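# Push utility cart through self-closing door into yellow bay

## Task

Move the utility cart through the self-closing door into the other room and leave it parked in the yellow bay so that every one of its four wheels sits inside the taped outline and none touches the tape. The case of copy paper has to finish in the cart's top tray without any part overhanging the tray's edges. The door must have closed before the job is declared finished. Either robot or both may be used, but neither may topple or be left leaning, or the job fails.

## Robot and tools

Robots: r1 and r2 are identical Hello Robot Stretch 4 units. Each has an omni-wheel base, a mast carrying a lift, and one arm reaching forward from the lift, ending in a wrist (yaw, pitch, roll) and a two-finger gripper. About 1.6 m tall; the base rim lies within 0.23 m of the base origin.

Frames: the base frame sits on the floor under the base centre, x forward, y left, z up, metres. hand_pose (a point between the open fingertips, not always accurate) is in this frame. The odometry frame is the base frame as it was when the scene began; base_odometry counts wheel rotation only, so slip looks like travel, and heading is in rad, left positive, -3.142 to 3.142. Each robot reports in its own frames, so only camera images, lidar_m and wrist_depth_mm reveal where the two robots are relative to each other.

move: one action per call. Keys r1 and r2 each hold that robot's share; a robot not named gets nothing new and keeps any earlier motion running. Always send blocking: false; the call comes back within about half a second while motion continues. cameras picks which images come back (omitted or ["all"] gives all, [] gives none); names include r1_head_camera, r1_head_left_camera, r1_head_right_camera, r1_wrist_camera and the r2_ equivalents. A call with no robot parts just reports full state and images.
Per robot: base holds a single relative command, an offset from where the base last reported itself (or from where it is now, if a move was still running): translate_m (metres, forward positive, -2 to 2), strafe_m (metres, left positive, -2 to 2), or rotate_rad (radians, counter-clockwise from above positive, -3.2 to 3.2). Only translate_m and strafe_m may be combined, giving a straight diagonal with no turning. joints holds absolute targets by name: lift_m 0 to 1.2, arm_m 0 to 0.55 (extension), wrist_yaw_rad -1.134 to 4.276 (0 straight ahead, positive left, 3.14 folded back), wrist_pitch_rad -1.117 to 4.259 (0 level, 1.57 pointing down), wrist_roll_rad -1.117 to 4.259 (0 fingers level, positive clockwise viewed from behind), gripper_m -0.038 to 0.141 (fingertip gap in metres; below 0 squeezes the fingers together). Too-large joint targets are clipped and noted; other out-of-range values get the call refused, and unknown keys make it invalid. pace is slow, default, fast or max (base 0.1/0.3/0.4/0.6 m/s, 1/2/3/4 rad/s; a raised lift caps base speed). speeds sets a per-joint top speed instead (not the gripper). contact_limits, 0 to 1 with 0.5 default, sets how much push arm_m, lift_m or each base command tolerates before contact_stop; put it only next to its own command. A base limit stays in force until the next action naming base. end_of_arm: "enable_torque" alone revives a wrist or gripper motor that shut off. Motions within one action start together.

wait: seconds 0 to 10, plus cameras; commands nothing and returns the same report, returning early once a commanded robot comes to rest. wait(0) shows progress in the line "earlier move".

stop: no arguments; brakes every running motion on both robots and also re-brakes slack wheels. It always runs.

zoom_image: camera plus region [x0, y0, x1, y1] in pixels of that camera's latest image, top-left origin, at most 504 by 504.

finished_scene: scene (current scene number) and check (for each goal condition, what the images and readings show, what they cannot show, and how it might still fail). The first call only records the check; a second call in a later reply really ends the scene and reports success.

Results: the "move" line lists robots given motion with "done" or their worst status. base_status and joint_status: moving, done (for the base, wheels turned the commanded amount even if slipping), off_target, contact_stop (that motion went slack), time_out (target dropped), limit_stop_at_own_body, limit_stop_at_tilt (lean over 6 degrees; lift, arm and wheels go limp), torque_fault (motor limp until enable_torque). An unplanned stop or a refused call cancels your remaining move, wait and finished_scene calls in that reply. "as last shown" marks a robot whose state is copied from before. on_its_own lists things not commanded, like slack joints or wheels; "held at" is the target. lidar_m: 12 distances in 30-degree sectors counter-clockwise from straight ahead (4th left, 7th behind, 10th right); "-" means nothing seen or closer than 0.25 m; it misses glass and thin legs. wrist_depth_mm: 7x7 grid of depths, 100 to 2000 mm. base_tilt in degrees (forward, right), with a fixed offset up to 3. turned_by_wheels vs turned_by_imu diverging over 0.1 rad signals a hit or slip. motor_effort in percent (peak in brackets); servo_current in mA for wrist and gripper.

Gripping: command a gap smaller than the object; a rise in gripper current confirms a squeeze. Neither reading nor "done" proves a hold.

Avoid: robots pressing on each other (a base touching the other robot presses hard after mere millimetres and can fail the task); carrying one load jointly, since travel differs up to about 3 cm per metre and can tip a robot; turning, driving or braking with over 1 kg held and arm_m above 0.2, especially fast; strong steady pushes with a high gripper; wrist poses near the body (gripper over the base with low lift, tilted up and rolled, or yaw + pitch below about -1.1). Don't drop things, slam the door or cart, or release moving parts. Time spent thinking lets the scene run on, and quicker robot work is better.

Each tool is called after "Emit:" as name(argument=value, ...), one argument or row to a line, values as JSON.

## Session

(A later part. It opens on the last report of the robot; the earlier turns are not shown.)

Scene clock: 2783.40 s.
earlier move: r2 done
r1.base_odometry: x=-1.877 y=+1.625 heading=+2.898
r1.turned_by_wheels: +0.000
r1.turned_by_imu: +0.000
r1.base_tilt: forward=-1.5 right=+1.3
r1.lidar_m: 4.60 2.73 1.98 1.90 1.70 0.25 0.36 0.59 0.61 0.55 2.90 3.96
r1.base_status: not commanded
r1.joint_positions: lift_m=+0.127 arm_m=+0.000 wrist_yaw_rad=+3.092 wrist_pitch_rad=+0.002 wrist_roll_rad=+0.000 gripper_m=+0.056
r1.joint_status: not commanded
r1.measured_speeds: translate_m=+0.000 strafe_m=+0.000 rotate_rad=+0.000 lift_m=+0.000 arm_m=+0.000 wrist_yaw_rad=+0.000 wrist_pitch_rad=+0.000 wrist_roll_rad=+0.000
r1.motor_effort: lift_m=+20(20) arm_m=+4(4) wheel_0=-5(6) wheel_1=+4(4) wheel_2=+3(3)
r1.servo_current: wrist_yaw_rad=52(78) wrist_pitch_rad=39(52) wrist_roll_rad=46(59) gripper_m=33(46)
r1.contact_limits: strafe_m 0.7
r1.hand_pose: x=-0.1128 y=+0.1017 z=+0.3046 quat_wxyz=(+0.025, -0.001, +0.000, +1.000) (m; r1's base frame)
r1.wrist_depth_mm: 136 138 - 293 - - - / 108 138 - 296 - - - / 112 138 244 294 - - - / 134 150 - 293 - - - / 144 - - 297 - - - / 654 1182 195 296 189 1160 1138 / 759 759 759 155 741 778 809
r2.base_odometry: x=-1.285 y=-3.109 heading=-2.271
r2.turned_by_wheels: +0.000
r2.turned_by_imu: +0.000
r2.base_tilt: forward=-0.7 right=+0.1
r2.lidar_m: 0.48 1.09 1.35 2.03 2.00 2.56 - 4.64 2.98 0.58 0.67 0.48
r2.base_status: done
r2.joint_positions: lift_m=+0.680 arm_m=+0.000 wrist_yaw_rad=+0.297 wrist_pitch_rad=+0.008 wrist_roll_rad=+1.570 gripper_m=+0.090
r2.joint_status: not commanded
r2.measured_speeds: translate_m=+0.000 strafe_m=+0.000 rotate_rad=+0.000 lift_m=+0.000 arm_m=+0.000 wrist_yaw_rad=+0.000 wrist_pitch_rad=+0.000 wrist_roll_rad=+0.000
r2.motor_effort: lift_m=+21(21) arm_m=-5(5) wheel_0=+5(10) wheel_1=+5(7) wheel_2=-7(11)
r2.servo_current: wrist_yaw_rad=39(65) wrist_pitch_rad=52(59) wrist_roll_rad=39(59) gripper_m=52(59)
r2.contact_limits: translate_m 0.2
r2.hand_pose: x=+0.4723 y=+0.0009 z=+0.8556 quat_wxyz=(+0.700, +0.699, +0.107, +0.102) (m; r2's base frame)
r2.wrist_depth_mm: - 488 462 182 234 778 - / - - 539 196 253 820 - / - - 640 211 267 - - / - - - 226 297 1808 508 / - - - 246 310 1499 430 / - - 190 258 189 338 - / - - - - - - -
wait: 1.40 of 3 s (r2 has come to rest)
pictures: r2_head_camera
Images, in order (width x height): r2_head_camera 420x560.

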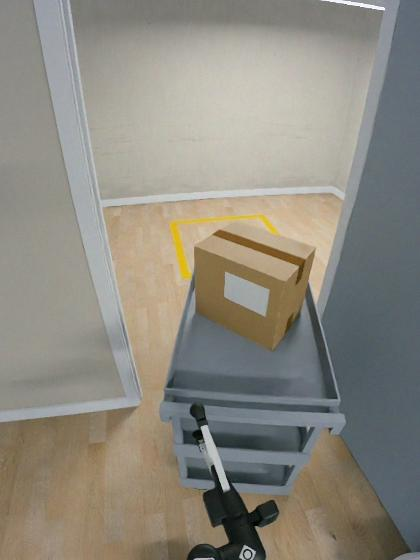

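Emit:
move(
  blocking=false,
  cameras=[],
  r2={"base": {"translate_m": 0.03}, "pace": "slow", "contact_limits": {"translate_m": 0.2}},
)

Emit:
wait(
  seconds=2,
  cameras=["r2_head_camera"],
)

Emit:
zoom_image(
  camera="r2_head_camera",
  region=[120, 360, 360, 500],
)

Scene clock: 2791.03 s.
move: r2 moving
r1.base_odometry: x=-1.877 y=+1.625 heading=+2.898
r1.turned_by_wheels: +0.000
r1.turned_by_imu: +0.000
r1.base_tilt: forward=-1.5 right=+1.3
r1.lidar_m: 4.59 2.76 1.98 1.91 1.67 0.25 0.39 0.58 0.63 0.56 2.90 3.93
r1.base_status: not commanded
r1.joint_positions: lift_m=+0.127 arm_m=+0.000 wrist_yaw_rad=+3.092 wrist_pitch_rad=+0.002 wrist_roll_rad=+0.000 gripper_m=+0.056
r1.joint_status: not commanded
r1.measured_speeds: translate_m=+0.000 strafe_m=+0.000 rotate_rad=+0.000 lift_m=+0.000 arm_m=+0.000 wrist_yaw_rad=+0.000 wrist_pitch_rad=+0.000 wrist_roll_rad=+0.000
r1.motor_effort: lift_m=+20(20) arm_m=+4(4) wheel_0=-5(5) wheel_1=+4(4) wheel_2=+3(3)
r1.servo_current: wrist_yaw_rad=52(65) wrist_pitch_rad=46(46) wrist_roll_rad=52(52) gripper_m=39(46)
r1.contact_limits: strafe_m 0.7
r1.hand_pose: x=-0.1128 y=+0.1017 z=+0.3046 quat_wxyz=(+0.025, -0.001, +0.000, +1.000) (m; r1's base frame)
r1.wrist_depth_mm: 136 138 - 294 - - - / 108 138 - 296 - - - / 112 139 244 296 - - - / 133 149 - 293 - - - / 145 - - 296 - - - / 647 1229 195 297 189 1160 1118 / 750 759 768 156 741 788 809
r2.base_odometry: x=-1.293 y=-3.118 heading=-2.271
r2.turned_by_wheels: +0.000
r2.turned_by_imu: +0.000
r2.base_tilt: forward=-0.7 right=+0.1
r2.lidar_m: 0.45 1.09 1.35 2.02 2.07 2.56 - 4.61 2.99 0.57 0.74 0.45
r2.base_status: translate_m moving
r2.joint_positions: lift_m=+0.680 arm_m=+0.000 wrist_yaw_rad=+0.297 wrist_pitch_rad=+0.008 wrist_roll_rad=+1.570 gripper_m=+0.090
r2.joint_status: not commanded
r2.measured_speeds: translate_m=+0.048 strafe_m=+0.001 rotate_rad=-0.003 lift_m=+0.000 arm_m=+0.000 wrist_yaw_rad=+0.000 wrist_pitch_rad=+0.000 wrist_roll_rad=+0.000
r2.motor_effort: lift_m=+21(21) arm_m=-5(5) wheel_0=+5(8) wheel_1=+6(7) wheel_2=-10(11)
r2.servo_current: wrist_yaw_rad=39(65) wrist_pitch_rad=59(59) wrist_roll_rad=46(65) gripper_m=59(59)
r2.contact_limits: translate_m 0.2
r2.hand_pose: x=+0.4723 y=+0.0009 z=+0.8556 quat_wxyz=(+0.700, +0.699, +0.107, +0.102) (m; r2's base frame)
r2.wrist_depth_mm: - 480 459 172 224 759 - / - - 535 182 241 809 - / - - 627 196 257 - - / - - - 267 279 1863 500 / - - - 231 296 1576 449 / - - 190 244 189 327 - / - - - - - - -
pictures: none
No camera images: "cameras" was empty.

Scene clock: 2791.90 s.
earlier move: r2 done
r1.base_odometry: x=-1.877 y=+1.625 heading=+2.898
r1.turned_by_wheels: +0.000
r1.turned_by_imu: +0.000
r1.base_tilt: forward=-1.6 right=+1.3
r1.lidar_m: 4.61 2.79 2.00 1.90 1.68 0.25 0.39 0.61 0.58 0.58 2.93 3.93
r1.base_status: not commanded
r1.joint_positions: lift_m=+0.127 arm_m=+0.000 wrist_yaw_rad=+3.092 wrist_pitch_rad=+0.002 wrist_roll_rad=+0.000 gripper_m=+0.056
r1.joint_status: not commanded
r1.measured_speeds: translate_m=+0.000 strafe_m=+0.000 rotate_rad=+0.000 lift_m=+0.000 arm_m=+0.000 wrist_yaw_rad=+0.000 wrist_pitch_rad=+0.000 wrist_roll_rad=+0.000
r1.motor_effort: lift_m=+20(20) arm_m=+4(4) wheel_0=-6(6) wheel_1=+4(4) wheel_2=+3(3)
r1.servo_current: wrist_yaw_rad=46(65) wrist_pitch_rad=46(46) wrist_roll_rad=52(59) gripper_m=39(52)
r1.contact_limits: strafe_m 0.7
r1.hand_pose: x=-0.1128 y=+0.1017 z=+0.3046 quat_wxyz=(+0.025, -0.001, +0.000, +1.000) (m; r1's base frame)
r1.wrist_depth_mm: 136 138 - 294 - - - / 108 138 - 294 - - - / 112 139 244 296 - - - / 133 150 - 294 - - - / 144 - - 297 - - - / 661 1182 195 296 189 1160 1118 / 750 750 750 155 750 768 820
r2.base_odometry: x=-1.304 y=-3.132 heading=-2.271
r2.turned_by_wheels: +0.000
r2.turned_by_imu: +0.001
r2.base_tilt: forward=-0.7 right=+0.1
r2.lidar_m: 0.44 1.04 1.30 2.04 2.07 2.53 - 4.59 0.70 0.55 0.90 0.43
r2.base_status: done
r2.joint_positions: lift_m=+0.680 arm_m=+0.000 wrist_yaw_rad=+0.297 wrist_pitch_rad=+0.008 wrist_roll_rad=+1.570 gripper_m=+0.090
r2.joint_status: not commanded
r2.measured_speeds: translate_m=+0.000 strafe_m=+0.000 rotate_rad=+0.000 lift_m=+0.000 arm_m=+0.000 wrist_yaw_rad=+0.000 wrist_pitch_rad=+0.000 wrist_roll_rad=+0.000
r2.motor_effort: lift_m=+21(21) arm_m=-5(5) wheel_0=+5(8) wheel_1=+6(7) wheel_2=-6(11)
r2.servo_current: wrist_yaw_rad=46(65) wrist_pitch_rad=46(59) wrist_roll_rad=39(65) gripper_m=52(59)
r2.contact_limits: translate_m 0.2
r2.hand_pose: x=+0.4723 y=+0.0009 z=+0.8556 quat_wxyz=(+0.700, +0.699, +0.107, +0.102) (m; r2's base frame)
r2.wrist_depth_mm: - 449 436 156 208 741 - / - - 512 165 221 809 - / - - 609 179 236 - - / - - - 190 258 1863 496 / - - - 265 276 1661 449 / - - 190 221 190 312 312 / - - - - - - -
wait: 0.87 of 2 s (r2 has come to rest)
pictures: r2_head_camera
Images, in order (width x height): r2_head_camera 420x560.

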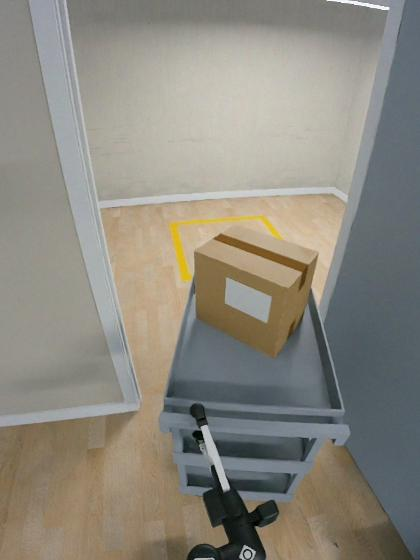

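Scaled by 2.100 from the camera's 420x560 image, which has a finer 1200x1600 frame.

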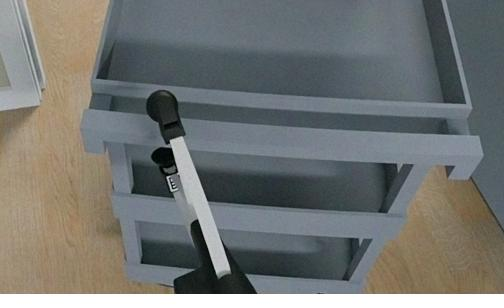

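Emit:
move(
  blocking=false,
  cameras=[],
  r2={"joints": {"gripper_m": -0.03}, "pace": "default"},
)

Emit:
wait(
  seconds=3,
  cameras=["r2_head_camera"],
)

Emit:
zoom_image(
  camera="r2_head_camera",
  region=[60, 200, 420, 500],
)

Scene clock: 2798.20 s.
move: r2 moving
r1.base_odometry: x=-1.877 y=+1.625 heading=+2.898
r1.turned_by_wheels: +0.000
r1.turned_by_imu: +0.000
r1.base_tilt: forward=-1.6 right=+1.3
r1.lidar_m: 4.59 2.77 1.99 1.92 1.70 0.25 0.38 0.59 0.59 0.56 2.89 3.93
r1.base_status: not commanded
r1.joint_positions: lift_m=+0.127 arm_m=+0.000 wrist_yaw_rad=+3.092 wrist_pitch_rad=+0.002 wrist_roll_rad=+0.000 gripper_m=+0.056
r1.joint_status: not commanded
r1.measured_speeds: translate_m=+0.000 strafe_m=+0.000 rotate_rad=+0.000 lift_m=+0.000 arm_m=+0.000 wrist_yaw_rad=+0.000 wrist_pitch_rad=+0.000 wrist_roll_rad=+0.000
r1.motor_effort: lift_m=+20(20) arm_m=+4(4) wheel_0=-5(6) wheel_1=+4(4) wheel_2=+3(3)
r1.servo_current: wrist_yaw_rad=59(59) wrist_pitch_rad=39(52) wrist_roll_rad=33(72) gripper_m=46(46)
r1.contact_limits: strafe_m 0.7
r1.hand_pose: x=-0.1128 y=+0.1017 z=+0.3046 quat_wxyz=(+0.025, -0.001, +0.000, +1.000) (m; r1's base frame)
r1.wrist_depth_mm: 136 138 - 293 - - - / 108 138 - 294 - - - / 112 138 243 296 - - - / 134 150 - 294 - - - / 144 - - 297 - - - / 647 1205 195 296 189 1160 1118 / 750 750 750 155 750 778 820
r2.base_odometry: x=-1.304 y=-3.132 heading=-2.271
r2.turned_by_wheels: +0.000
r2.turned_by_imu: +0.000
r2.base_tilt: forward=-0.7 right=+0.1
r2.lidar_m: 0.43 1.06 1.31 2.03 2.04 2.57 - 4.61 0.72 0.56 0.87 0.44
r2.base_status: not commanded
r2.joint_positions: lift_m=+0.680 arm_m=+0.000 wrist_yaw_rad=+0.297 wrist_pitch_rad=+0.008 wrist_roll_rad=+1.570 gripper_m=+0.072
r2.joint_status: gripper_m moving
r2.measured_speeds: translate_m=+0.000 strafe_m=+0.000 rotate_rad=+0.000 lift_m=+0.000 arm_m=+0.000 wrist_yaw_rad=+0.000 wrist_pitch_rad=+0.000 wrist_roll_rad=+0.000
r2.motor_effort: lift_m=+21(21) arm_m=-5(5) wheel_0=+5(5) wheel_1=+6(6) wheel_2=-6(7)
r2.servo_current: wrist_yaw_rad=46(52) wrist_pitch_rad=46(59) wrist_roll_rad=59(59) gripper_m=117(117)
r2.contact_limits: translate_m 0.2
r2.hand_pose: x=+0.4723 y=+0.0009 z=+0.8556 quat_wxyz=(+0.700, +0.699, +0.107, +0.102) (m; r2's base frame)
r2.wrist_depth_mm: - 449 442 156 208 750 - / - - 512 165 221 820 - / - - 615 179 237 - - / - - - 190 259 1808 496 / - - - 266 272 1756 452 / - - 188 220 190 310 312 / - - - - - - -
pictures: none
No camera images: "cameras" was empty.

Scene clock: 2799.57 s.
earlier move: r2 done
r1.base_odometry: x=-1.877 y=+1.625 heading=+2.898
r1.turned_by_wheels: +0.000
r1.turned_by_imu: +0.000
r1.base_tilt: forward=-1.6 right=+1.3
r1.lidar_m: 4.58 2.76 2.00 1.92 1.69 0.25 0.40 0.59 0.58 0.55 2.94 3.94
r1.base_status: not commanded
r1.joint_positions: lift_m=+0.127 arm_m=+0.000 wrist_yaw_rad=+3.092 wrist_pitch_rad=+0.002 wrist_roll_rad=+0.000 gripper_m=+0.056
r1.joint_status: not commanded
r1.measured_speeds: translate_m=+0.000 strafe_m=+0.000 rotate_rad=+0.000 lift_m=+0.000 arm_m=+0.000 wrist_yaw_rad=+0.000 wrist_pitch_rad=+0.000 wrist_roll_rad=+0.000
r1.motor_effort: lift_m=+20(20) arm_m=+4(5) wheel_0=-5(6) wheel_1=+4(4) wheel_2=+3(3)
r1.servo_current: wrist_yaw_rad=46(65) wrist_pitch_rad=39(52) wrist_roll_rad=52(72) gripper_m=33(46)
r1.contact_limits: strafe_m 0.7
r1.hand_pose: x=-0.1128 y=+0.1017 z=+0.3046 quat_wxyz=(+0.025, -0.001, +0.000, +1.000) (m; r1's base frame)
r1.wrist_depth_mm: 136 137 - 294 - - - / 108 138 - 296 - - - / 112 139 243 294 - - - / 133 150 - 294 - - - / 640 - - 296 - - - / 668 1205 195 296 189 1160 1118 / 750 741 759 155 741 788 820
r2.base_odometry: x=-1.304 y=-3.132 heading=-2.271
r2.turned_by_wheels: +0.000
r2.turned_by_imu: +0.000
r2.base_tilt: forward=-0.6 right=+0.1
r2.lidar_m: 0.45 1.07 1.31 2.01 2.07 2.55 - 4.62 0.70 0.58 0.87 0.45
r2.base_status: not commanded
r2.joint_positions: lift_m=+0.680 arm_m=+0.000 wrist_yaw_rad=+0.298 wrist_pitch_rad=+0.003 wrist_roll_rad=+1.570 gripper_m=-0.028
r2.joint_status: all done
r2.measured_speeds: translate_m=+0.000 strafe_m=+0.000 rotate_rad=+0.000 lift_m=+0.000 arm_m=+0.000 wrist_yaw_rad=+0.000 wrist_pitch_rad=+0.000 wrist_roll_rad=+0.000
r2.motor_effort: lift_m=+21(21) arm_m=-5(5) wheel_0=+4(5) wheel_1=+5(6) wheel_2=-5(7)
r2.servo_current: wrist_yaw_rad=46(59) wrist_pitch_rad=33(59) wrist_roll_rad=52(65) gripper_m=137(254)
r2.contact_limits: translate_m 0.2
r2.hand_pose: x=+0.4723 y=+0.0010 z=+0.8571 quat_wxyz=(+0.700, +0.699, +0.106, +0.104) (m; r2's base frame)
r2.wrist_depth_mm: - 445 433 147 200 - - / - - 508 158 213 778 - / - - 609 169 229 - - / - - - 181 247 1708 488 / - - - 196 262 1756 1205 / - - 182 206 180 300 300 / - - - - - - -
wait: 1.37 of 3 s (r2 has come to rest)
pictures: r2_head_camera
Images, in order (width x height): r2_head_camera 420x560.

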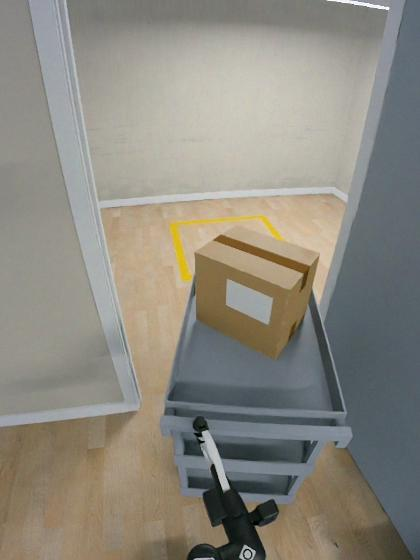

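Scaled by 1.400 from the camera's 420x560 image, which has a finer 1200x1600 frame.

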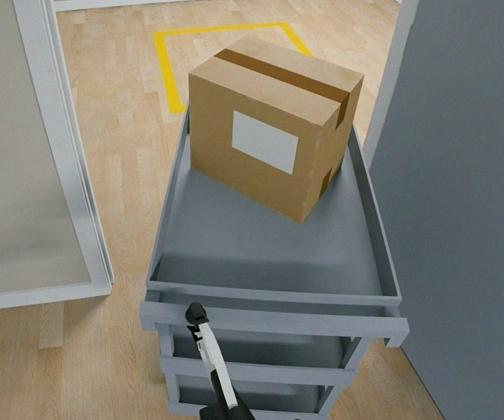

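Emit:
move(
  blocking=false,
  cameras=[],
  r2={"base": {"translate_m": 0.25}, "pace": "slow", "contact_limits": {"translate_m": 0.4}},
)

Emit:
wait(
  seconds=5,
  cameras=["r2_head_camera"],
)

Emit:
zoom_image(
  camera="r2_head_camera",
  region=[60, 200, 420, 500],
)

Scene clock: 2808.60 s.
move: r2 moving
r1.base_odometry: x=-1.877 y=+1.625 heading=+2.898
r1.turned_by_wheels: +0.000
r1.turned_by_imu: +0.000
r1.base_tilt: forward=-1.5 right=+1.3
r1.lidar_m: 4.59 2.77 1.98 1.90 1.70 0.25 0.40 0.60 0.59 0.56 2.93 3.96
r1.base_status: not commanded
r1.joint_positions: lift_m=+0.127 arm_m=+0.000 wrist_yaw_rad=+3.092 wrist_pitch_rad=+0.002 wrist_roll_rad=+0.000 gripper_m=+0.056
r1.joint_status: not commanded
r1.measured_speeds: translate_m=+0.000 strafe_m=+0.000 rotate_rad=+0.000 lift_m=+0.000 arm_m=+0.000 wrist_yaw_rad=+0.000 wrist_pitch_rad=+0.000 wrist_roll_rad=+0.000
r1.motor_effort: lift_m=+20(20) arm_m=+4(4) wheel_0=-5(6) wheel_1=+4(4) wheel_2=+3(3)
r1.servo_current: wrist_yaw_rad=52(65) wrist_pitch_rad=46(52) wrist_roll_rad=39(59) gripper_m=39(46)
r1.contact_limits: strafe_m 0.7
r1.hand_pose: x=-0.1128 y=+0.1017 z=+0.3046 quat_wxyz=(+0.025, -0.001, +0.000, +1.000) (m; r1's base frame)
r1.wrist_depth_mm: 135 138 - 294 - - - / 108 138 - 296 - - - / 112 138 244 293 - - - / 134 149 - 294 - - - / 144 - - 296 - - - / 654 1229 196 297 189 1138 1118 / 741 759 759 156 759 778 820
r2.base_odometry: x=-1.312 y=-3.141 heading=-2.270
r2.turned_by_wheels: +0.000
r2.turned_by_imu: +0.001
r2.base_tilt: forward=-0.7 right=+0.1
r2.lidar_m: 0.44 1.05 1.31 2.03 2.04 2.55 - 4.63 0.69 0.56 0.87 0.43
r2.base_status: translate_m moving
r2.joint_positions: lift_m=+0.680 arm_m=+0.000 wrist_yaw_rad=+0.299 wrist_pitch_rad=+0.003 wrist_roll_rad=+1.570 gripper_m=-0.028
r2.joint_status: not commanded
r2.measured_speeds: translate_m=+0.049 strafe_m=+0.000 rotate_rad=+0.001 lift_m=+0.000 arm_m=+0.000 wrist_yaw_rad=+0.012 wrist_pitch_rad=+0.000 wrist_roll_rad=+0.000
r2.motor_effort: lift_m=+21(21) arm_m=-4(5) wheel_0=+8(11) wheel_1=+7(8) wheel_2=-12(12)
r2.servo_current: wrist_yaw_rad=33(59) wrist_pitch_rad=46(46) wrist_roll_rad=59(59) gripper_m=130(137)
r2.contact_limits: translate_m 0.4
r2.hand_pose: x=+0.4723 y=+0.0014 z=+0.8571 quat_wxyz=(+0.700, +0.699, +0.106, +0.104) (m; r2's base frame)
r2.wrist_depth_mm: - 449 436 145 198 - - / - - 508 155 212 768 - / - - 615 166 227 - - / - - - 179 245 1756 484 / - - - 195 259 1756 1205 / - - 181 205 180 298 300 / - 137 - - - - -
pictures: none
No camera images: "cameras" was empty.

Scene clock: 2811.87 s.
earlier move: r2 done
r1.base_odometry: x=-1.877 y=+1.625 heading=+2.898
r1.turned_by_wheels: +0.000
r1.turned_by_imu: +0.000
r1.base_tilt: forward=-1.6 right=+1.3
r1.lidar_m: 4.59 2.77 2.00 1.92 1.69 0.25 0.35 0.77 0.61 0.72 2.93 3.92
r1.base_status: not commanded
r1.joint_positions: lift_m=+0.127 arm_m=+0.000 wrist_yaw_rad=+3.092 wrist_pitch_rad=+0.002 wrist_roll_rad=+0.000 gripper_m=+0.056
r1.joint_status: not commanded
r1.measured_speeds: translate_m=+0.000 strafe_m=+0.000 rotate_rad=+0.000 lift_m=+0.000 arm_m=+0.000 wrist_yaw_rad=+0.000 wrist_pitch_rad=+0.000 wrist_roll_rad=+0.000
r1.motor_effort: lift_m=+20(20) arm_m=+4(4) wheel_0=-6(6) wheel_1=+4(4) wheel_2=+3(3)
r1.servo_current: wrist_yaw_rad=59(72) wrist_pitch_rad=46(52) wrist_roll_rad=59(65) gripper_m=39(46)
r1.contact_limits: strafe_m 0.7
r1.hand_pose: x=-0.1128 y=+0.1017 z=+0.3046 quat_wxyz=(+0.025, -0.001, +0.000, +1.000) (m; r1's base frame)
r1.wrist_depth_mm: 136 138 - 294 - - - / 108 138 - 297 - - - / 112 138 244 296 - - - / 134 150 - 294 - - - / - 878 - 297 - - - / 1078 1098 194 296 189 1160 1138 / 842 759 768 155 741 778 820
r2.base_odometry: x=-1.465 y=-3.323 heading=-2.270
r2.turned_by_wheels: +0.000
r2.turned_by_imu: +0.002
r2.base_tilt: forward=-0.7 right=+0.1
r2.lidar_m: 0.45 0.81 1.03 2.05 2.11 2.61 - 4.53 0.61 0.62 0.80 0.43
r2.base_status: done
r2.joint_positions: lift_m=+0.680 arm_m=+0.000 wrist_yaw_rad=+0.302 wrist_pitch_rad=+0.003 wrist_roll_rad=+1.570 gripper_m=-0.028
r2.joint_status: not commanded
r2.measured_speeds: translate_m=+0.000 strafe_m=+0.000 rotate_rad=+0.000 lift_m=+0.000 arm_m=+0.000 wrist_yaw_rad=+0.000 wrist_pitch_rad=+0.000 wrist_roll_rad=+0.000
r2.motor_effort: lift_m=+21(21) arm_m=-4(5) wheel_0=+6(14) wheel_1=+4(8) wheel_2=-5(12)
r2.servo_current: wrist_yaw_rad=39(59) wrist_pitch_rad=46(46) wrist_roll_rad=46(65) gripper_m=124(137)
r2.contact_limits: translate_m 0.4
r2.hand_pose: x=+0.4723 y=+0.0022 z=+0.8571 quat_wxyz=(+0.700, +0.699, +0.107, +0.105) (m; r2's base frame)
r2.wrist_depth_mm: - 455 436 146 198 - - / - - 508 156 211 768 - / - - 603 167 227 - - / - - - 182 244 1756 484 / - - - 195 264 1756 1182 / - - 182 206 180 300 297 / - 137 - - - - -
wait: 3.27 of 5 s (r2 has come to rest)
pictures: r2_head_camera
Images, in order (width x height): r2_head_camera 420x560.

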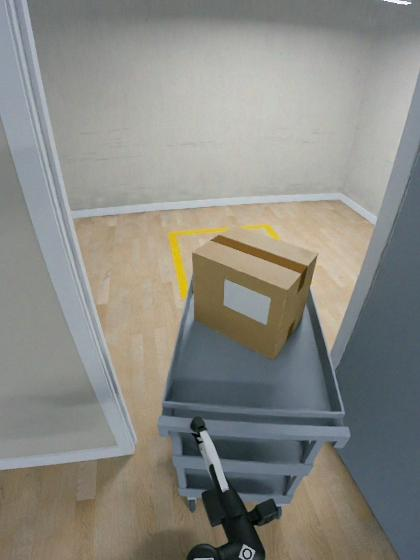

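Scaled by 1.400 from the camera's 420x560 image, which has a finer 1200x1600 frame.

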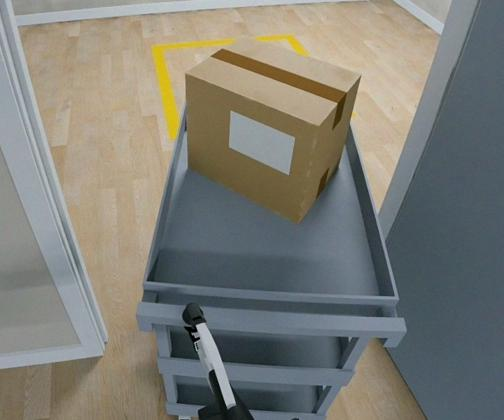

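Emit:
move(
  blocking=false,
  cameras=[],
  r2={"base": {"translate_m": 0.4}, "pace": "slow", "contact_limits": {"translate_m": 0.4}},
)

Emit:
wait(
  seconds=6,
  cameras=["r2_head_camera"],
)

Emit:
zoom_image(
  camera="r2_head_camera",
  region=[60, 200, 420, 500],
)

Scene clock: 2823.83 s.
move: r2 moving
r1.base_odometry: x=-1.877 y=+1.625 heading=+2.898
r1.turned_by_wheels: +0.000
r1.turned_by_imu: +0.000
r1.base_tilt: forward=-1.6 right=+1.3
r1.lidar_m: 4.60 2.76 2.01 1.92 1.66 0.25 0.36 0.82 0.61 0.74 2.94 3.94
r1.base_status: not commanded
r1.joint_positions: lift_m=+0.127 arm_m=+0.000 wrist_yaw_rad=+3.092 wrist_pitch_rad=+0.002 wrist_roll_rad=+0.000 gripper_m=+0.056
r1.joint_status: not commanded
r1.measured_speeds: translate_m=+0.000 strafe_m=+0.000 rotate_rad=+0.000 lift_m=+0.000 arm_m=+0.000 wrist_yaw_rad=+0.000 wrist_pitch_rad=+0.000 wrist_roll_rad=+0.000
r1.motor_effort: lift_m=+20(20) arm_m=+4(4) wheel_0=-6(6) wheel_1=+3(4) wheel_2=+3(3)
r1.servo_current: wrist_yaw_rad=46(52) wrist_pitch_rad=46(46) wrist_roll_rad=46(59) gripper_m=46(46)
r1.contact_limits: strafe_m 0.7
r1.hand_pose: x=-0.1128 y=+0.1017 z=+0.3046 quat_wxyz=(+0.025, -0.001, +0.000, +1.000) (m; r1's base frame)
r1.wrist_depth_mm: 136 138 - 294 - - - / 108 138 - 296 - - - / 112 138 243 294 - - - / 133 150 - 294 - - - / - 878 1921 296 - - - / 1182 1078 195 296 189 1160 1118 / 854 750 759 155 759 778 809
r2.base_odometry: x=-1.472 y=-3.332 heading=-2.269
r2.turned_by_wheels: +0.001
r2.turned_by_imu: +0.001
r2.base_tilt: forward=-0.7 right=+0.1
r2.lidar_m: 0.42 0.80 1.00 2.02 2.09 2.59 - 4.54 0.63 0.61 0.82 0.44
r2.base_status: translate_m moving
r2.joint_positions: lift_m=+0.680 arm_m=+0.000 wrist_yaw_rad=+0.302 wrist_pitch_rad=+0.003 wrist_roll_rad=+1.570 gripper_m=-0.028
r2.joint_status: not commanded
r2.measured_speeds: translate_m=+0.049 strafe_m=+0.000 rotate_rad=+0.000 lift_m=+0.000 arm_m=+0.000 wrist_yaw_rad=+0.000 wrist_pitch_rad=+0.000 wrist_roll_rad=+0.000
r2.motor_effort: lift_m=+21(21) arm_m=-4(4) wheel_0=+10(10) wheel_1=+9(9) wheel_2=-10(10)
r2.servo_current: wrist_yaw_rad=46(59) wrist_pitch_rad=39(46) wrist_roll_rad=46(52) gripper_m=124(124)
r2.contact_limits: translate_m 0.4
r2.hand_pose: x=+0.4723 y=+0.0022 z=+0.8571 quat_wxyz=(+0.700, +0.699, +0.107, +0.105) (m; r2's base frame)
r2.wrist_depth_mm: - 455 436 145 198 - - / - - 508 156 212 768 - / - - 609 167 227 - - / - - - 180 244 1708 488 / - - - 195 264 1756 1205 / - - 183 205 180 300 300 / - 138 - - - - -
pictures: none
No camera images: "cameras" was empty.

Scene clock: 2828.60 s.
earlier move: r2 done
r1.base_odometry: x=-1.877 y=+1.625 heading=+2.898
r1.turned_by_wheels: +0.000
r1.turned_by_imu: +0.000
r1.base_tilt: forward=-1.5 right=+1.3
r1.lidar_m: 4.61 2.78 1.98 1.92 1.67 0.25 0.39 0.81 0.80 2.79 2.91 3.95
r1.base_status: not commanded
r1.joint_positions: lift_m=+0.127 arm_m=+0.000 wrist_yaw_rad=+3.092 wrist_pitch_rad=+0.002 wrist_roll_rad=+0.000 gripper_m=+0.056
r1.joint_status: not commanded
r1.measured_speeds: translate_m=+0.000 strafe_m=+0.000 rotate_rad=+0.000 lift_m=+0.000 arm_m=+0.000 wrist_yaw_rad=+0.000 wrist_pitch_rad=+0.000 wrist_roll_rad=+0.000
r1.motor_effort: lift_m=+20(20) arm_m=+4(4) wheel_0=-5(6) wheel_1=+4(4) wheel_2=+3(3)
r1.servo_current: wrist_yaw_rad=52(72) wrist_pitch_rad=39(52) wrist_roll_rad=59(72) gripper_m=46(52)
r1.contact_limits: strafe_m 0.7
r1.hand_pose: x=-0.1128 y=+0.1017 z=+0.3046 quat_wxyz=(+0.025, -0.001, +0.000, +1.000) (m; r1's base frame)
r1.wrist_depth_mm: 136 138 - 294 - - - / 108 138 - 296 - - - / 112 138 237 294 - - - / 133 150 - 296 - - - / 931 1661 1808 297 - - - / 1008 1205 195 296 189 1138 1098 / 820 759 741 156 750 778 820
r2.base_odometry: x=-1.722 y=-3.629 heading=-2.269
r2.turned_by_wheels: +0.000
r2.turned_by_imu: +0.002
r2.base_tilt: forward=-0.7 right=+0.1
r2.lidar_m: 0.44 0.47 0.54 1.07 2.15 2.69 - 0.81 0.81 0.72 0.75 0.41
r2.base_status: done
r2.joint_positions: lift_m=+0.680 arm_m=+0.000 wrist_yaw_rad=+0.302 wrist_pitch_rad=+0.003 wrist_roll_rad=+1.570 gripper_m=-0.028
r2.joint_status: not commanded
r2.measured_speeds: translate_m=+0.000 strafe_m=+0.000 rotate_rad=+0.000 lift_m=+0.000 arm_m=+0.000 wrist_yaw_rad=+0.000 wrist_pitch_rad=+0.000 wrist_roll_rad=+0.000
r2.motor_effort: lift_m=+21(21) arm_m=-4(5) wheel_0=+8(14) wheel_1=+5(9) wheel_2=-5(11)
r2.servo_current: wrist_yaw_rad=52(59) wrist_pitch_rad=39(46) wrist_roll_rad=46(59) gripper_m=117(130)
r2.contact_limits: translate_m 0.4
r2.hand_pose: x=+0.4723 y=+0.0023 z=+0.8571 quat_wxyz=(+0.700, +0.699, +0.107, +0.105) (m; r2's base frame)
r2.wrist_depth_mm: - 462 439 142 195 - - / - - 508 153 208 - - / - - 621 164 224 - - / - - - 178 244 1708 492 / - - - 194 265 1756 1205 / - - 182 205 180 298 306 / - - - - - 1618 1205
wait: 4.77 of 6 s (r2 has come to rest)
pictures: r2_head_camera
Images, in order (width x height): r2_head_camera 420x560.

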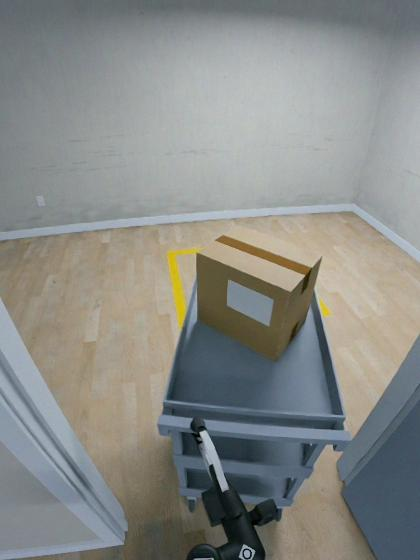

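Scaled by 1.400 from the camera's 420x560 image, which has a finer 1200x1600 frame.

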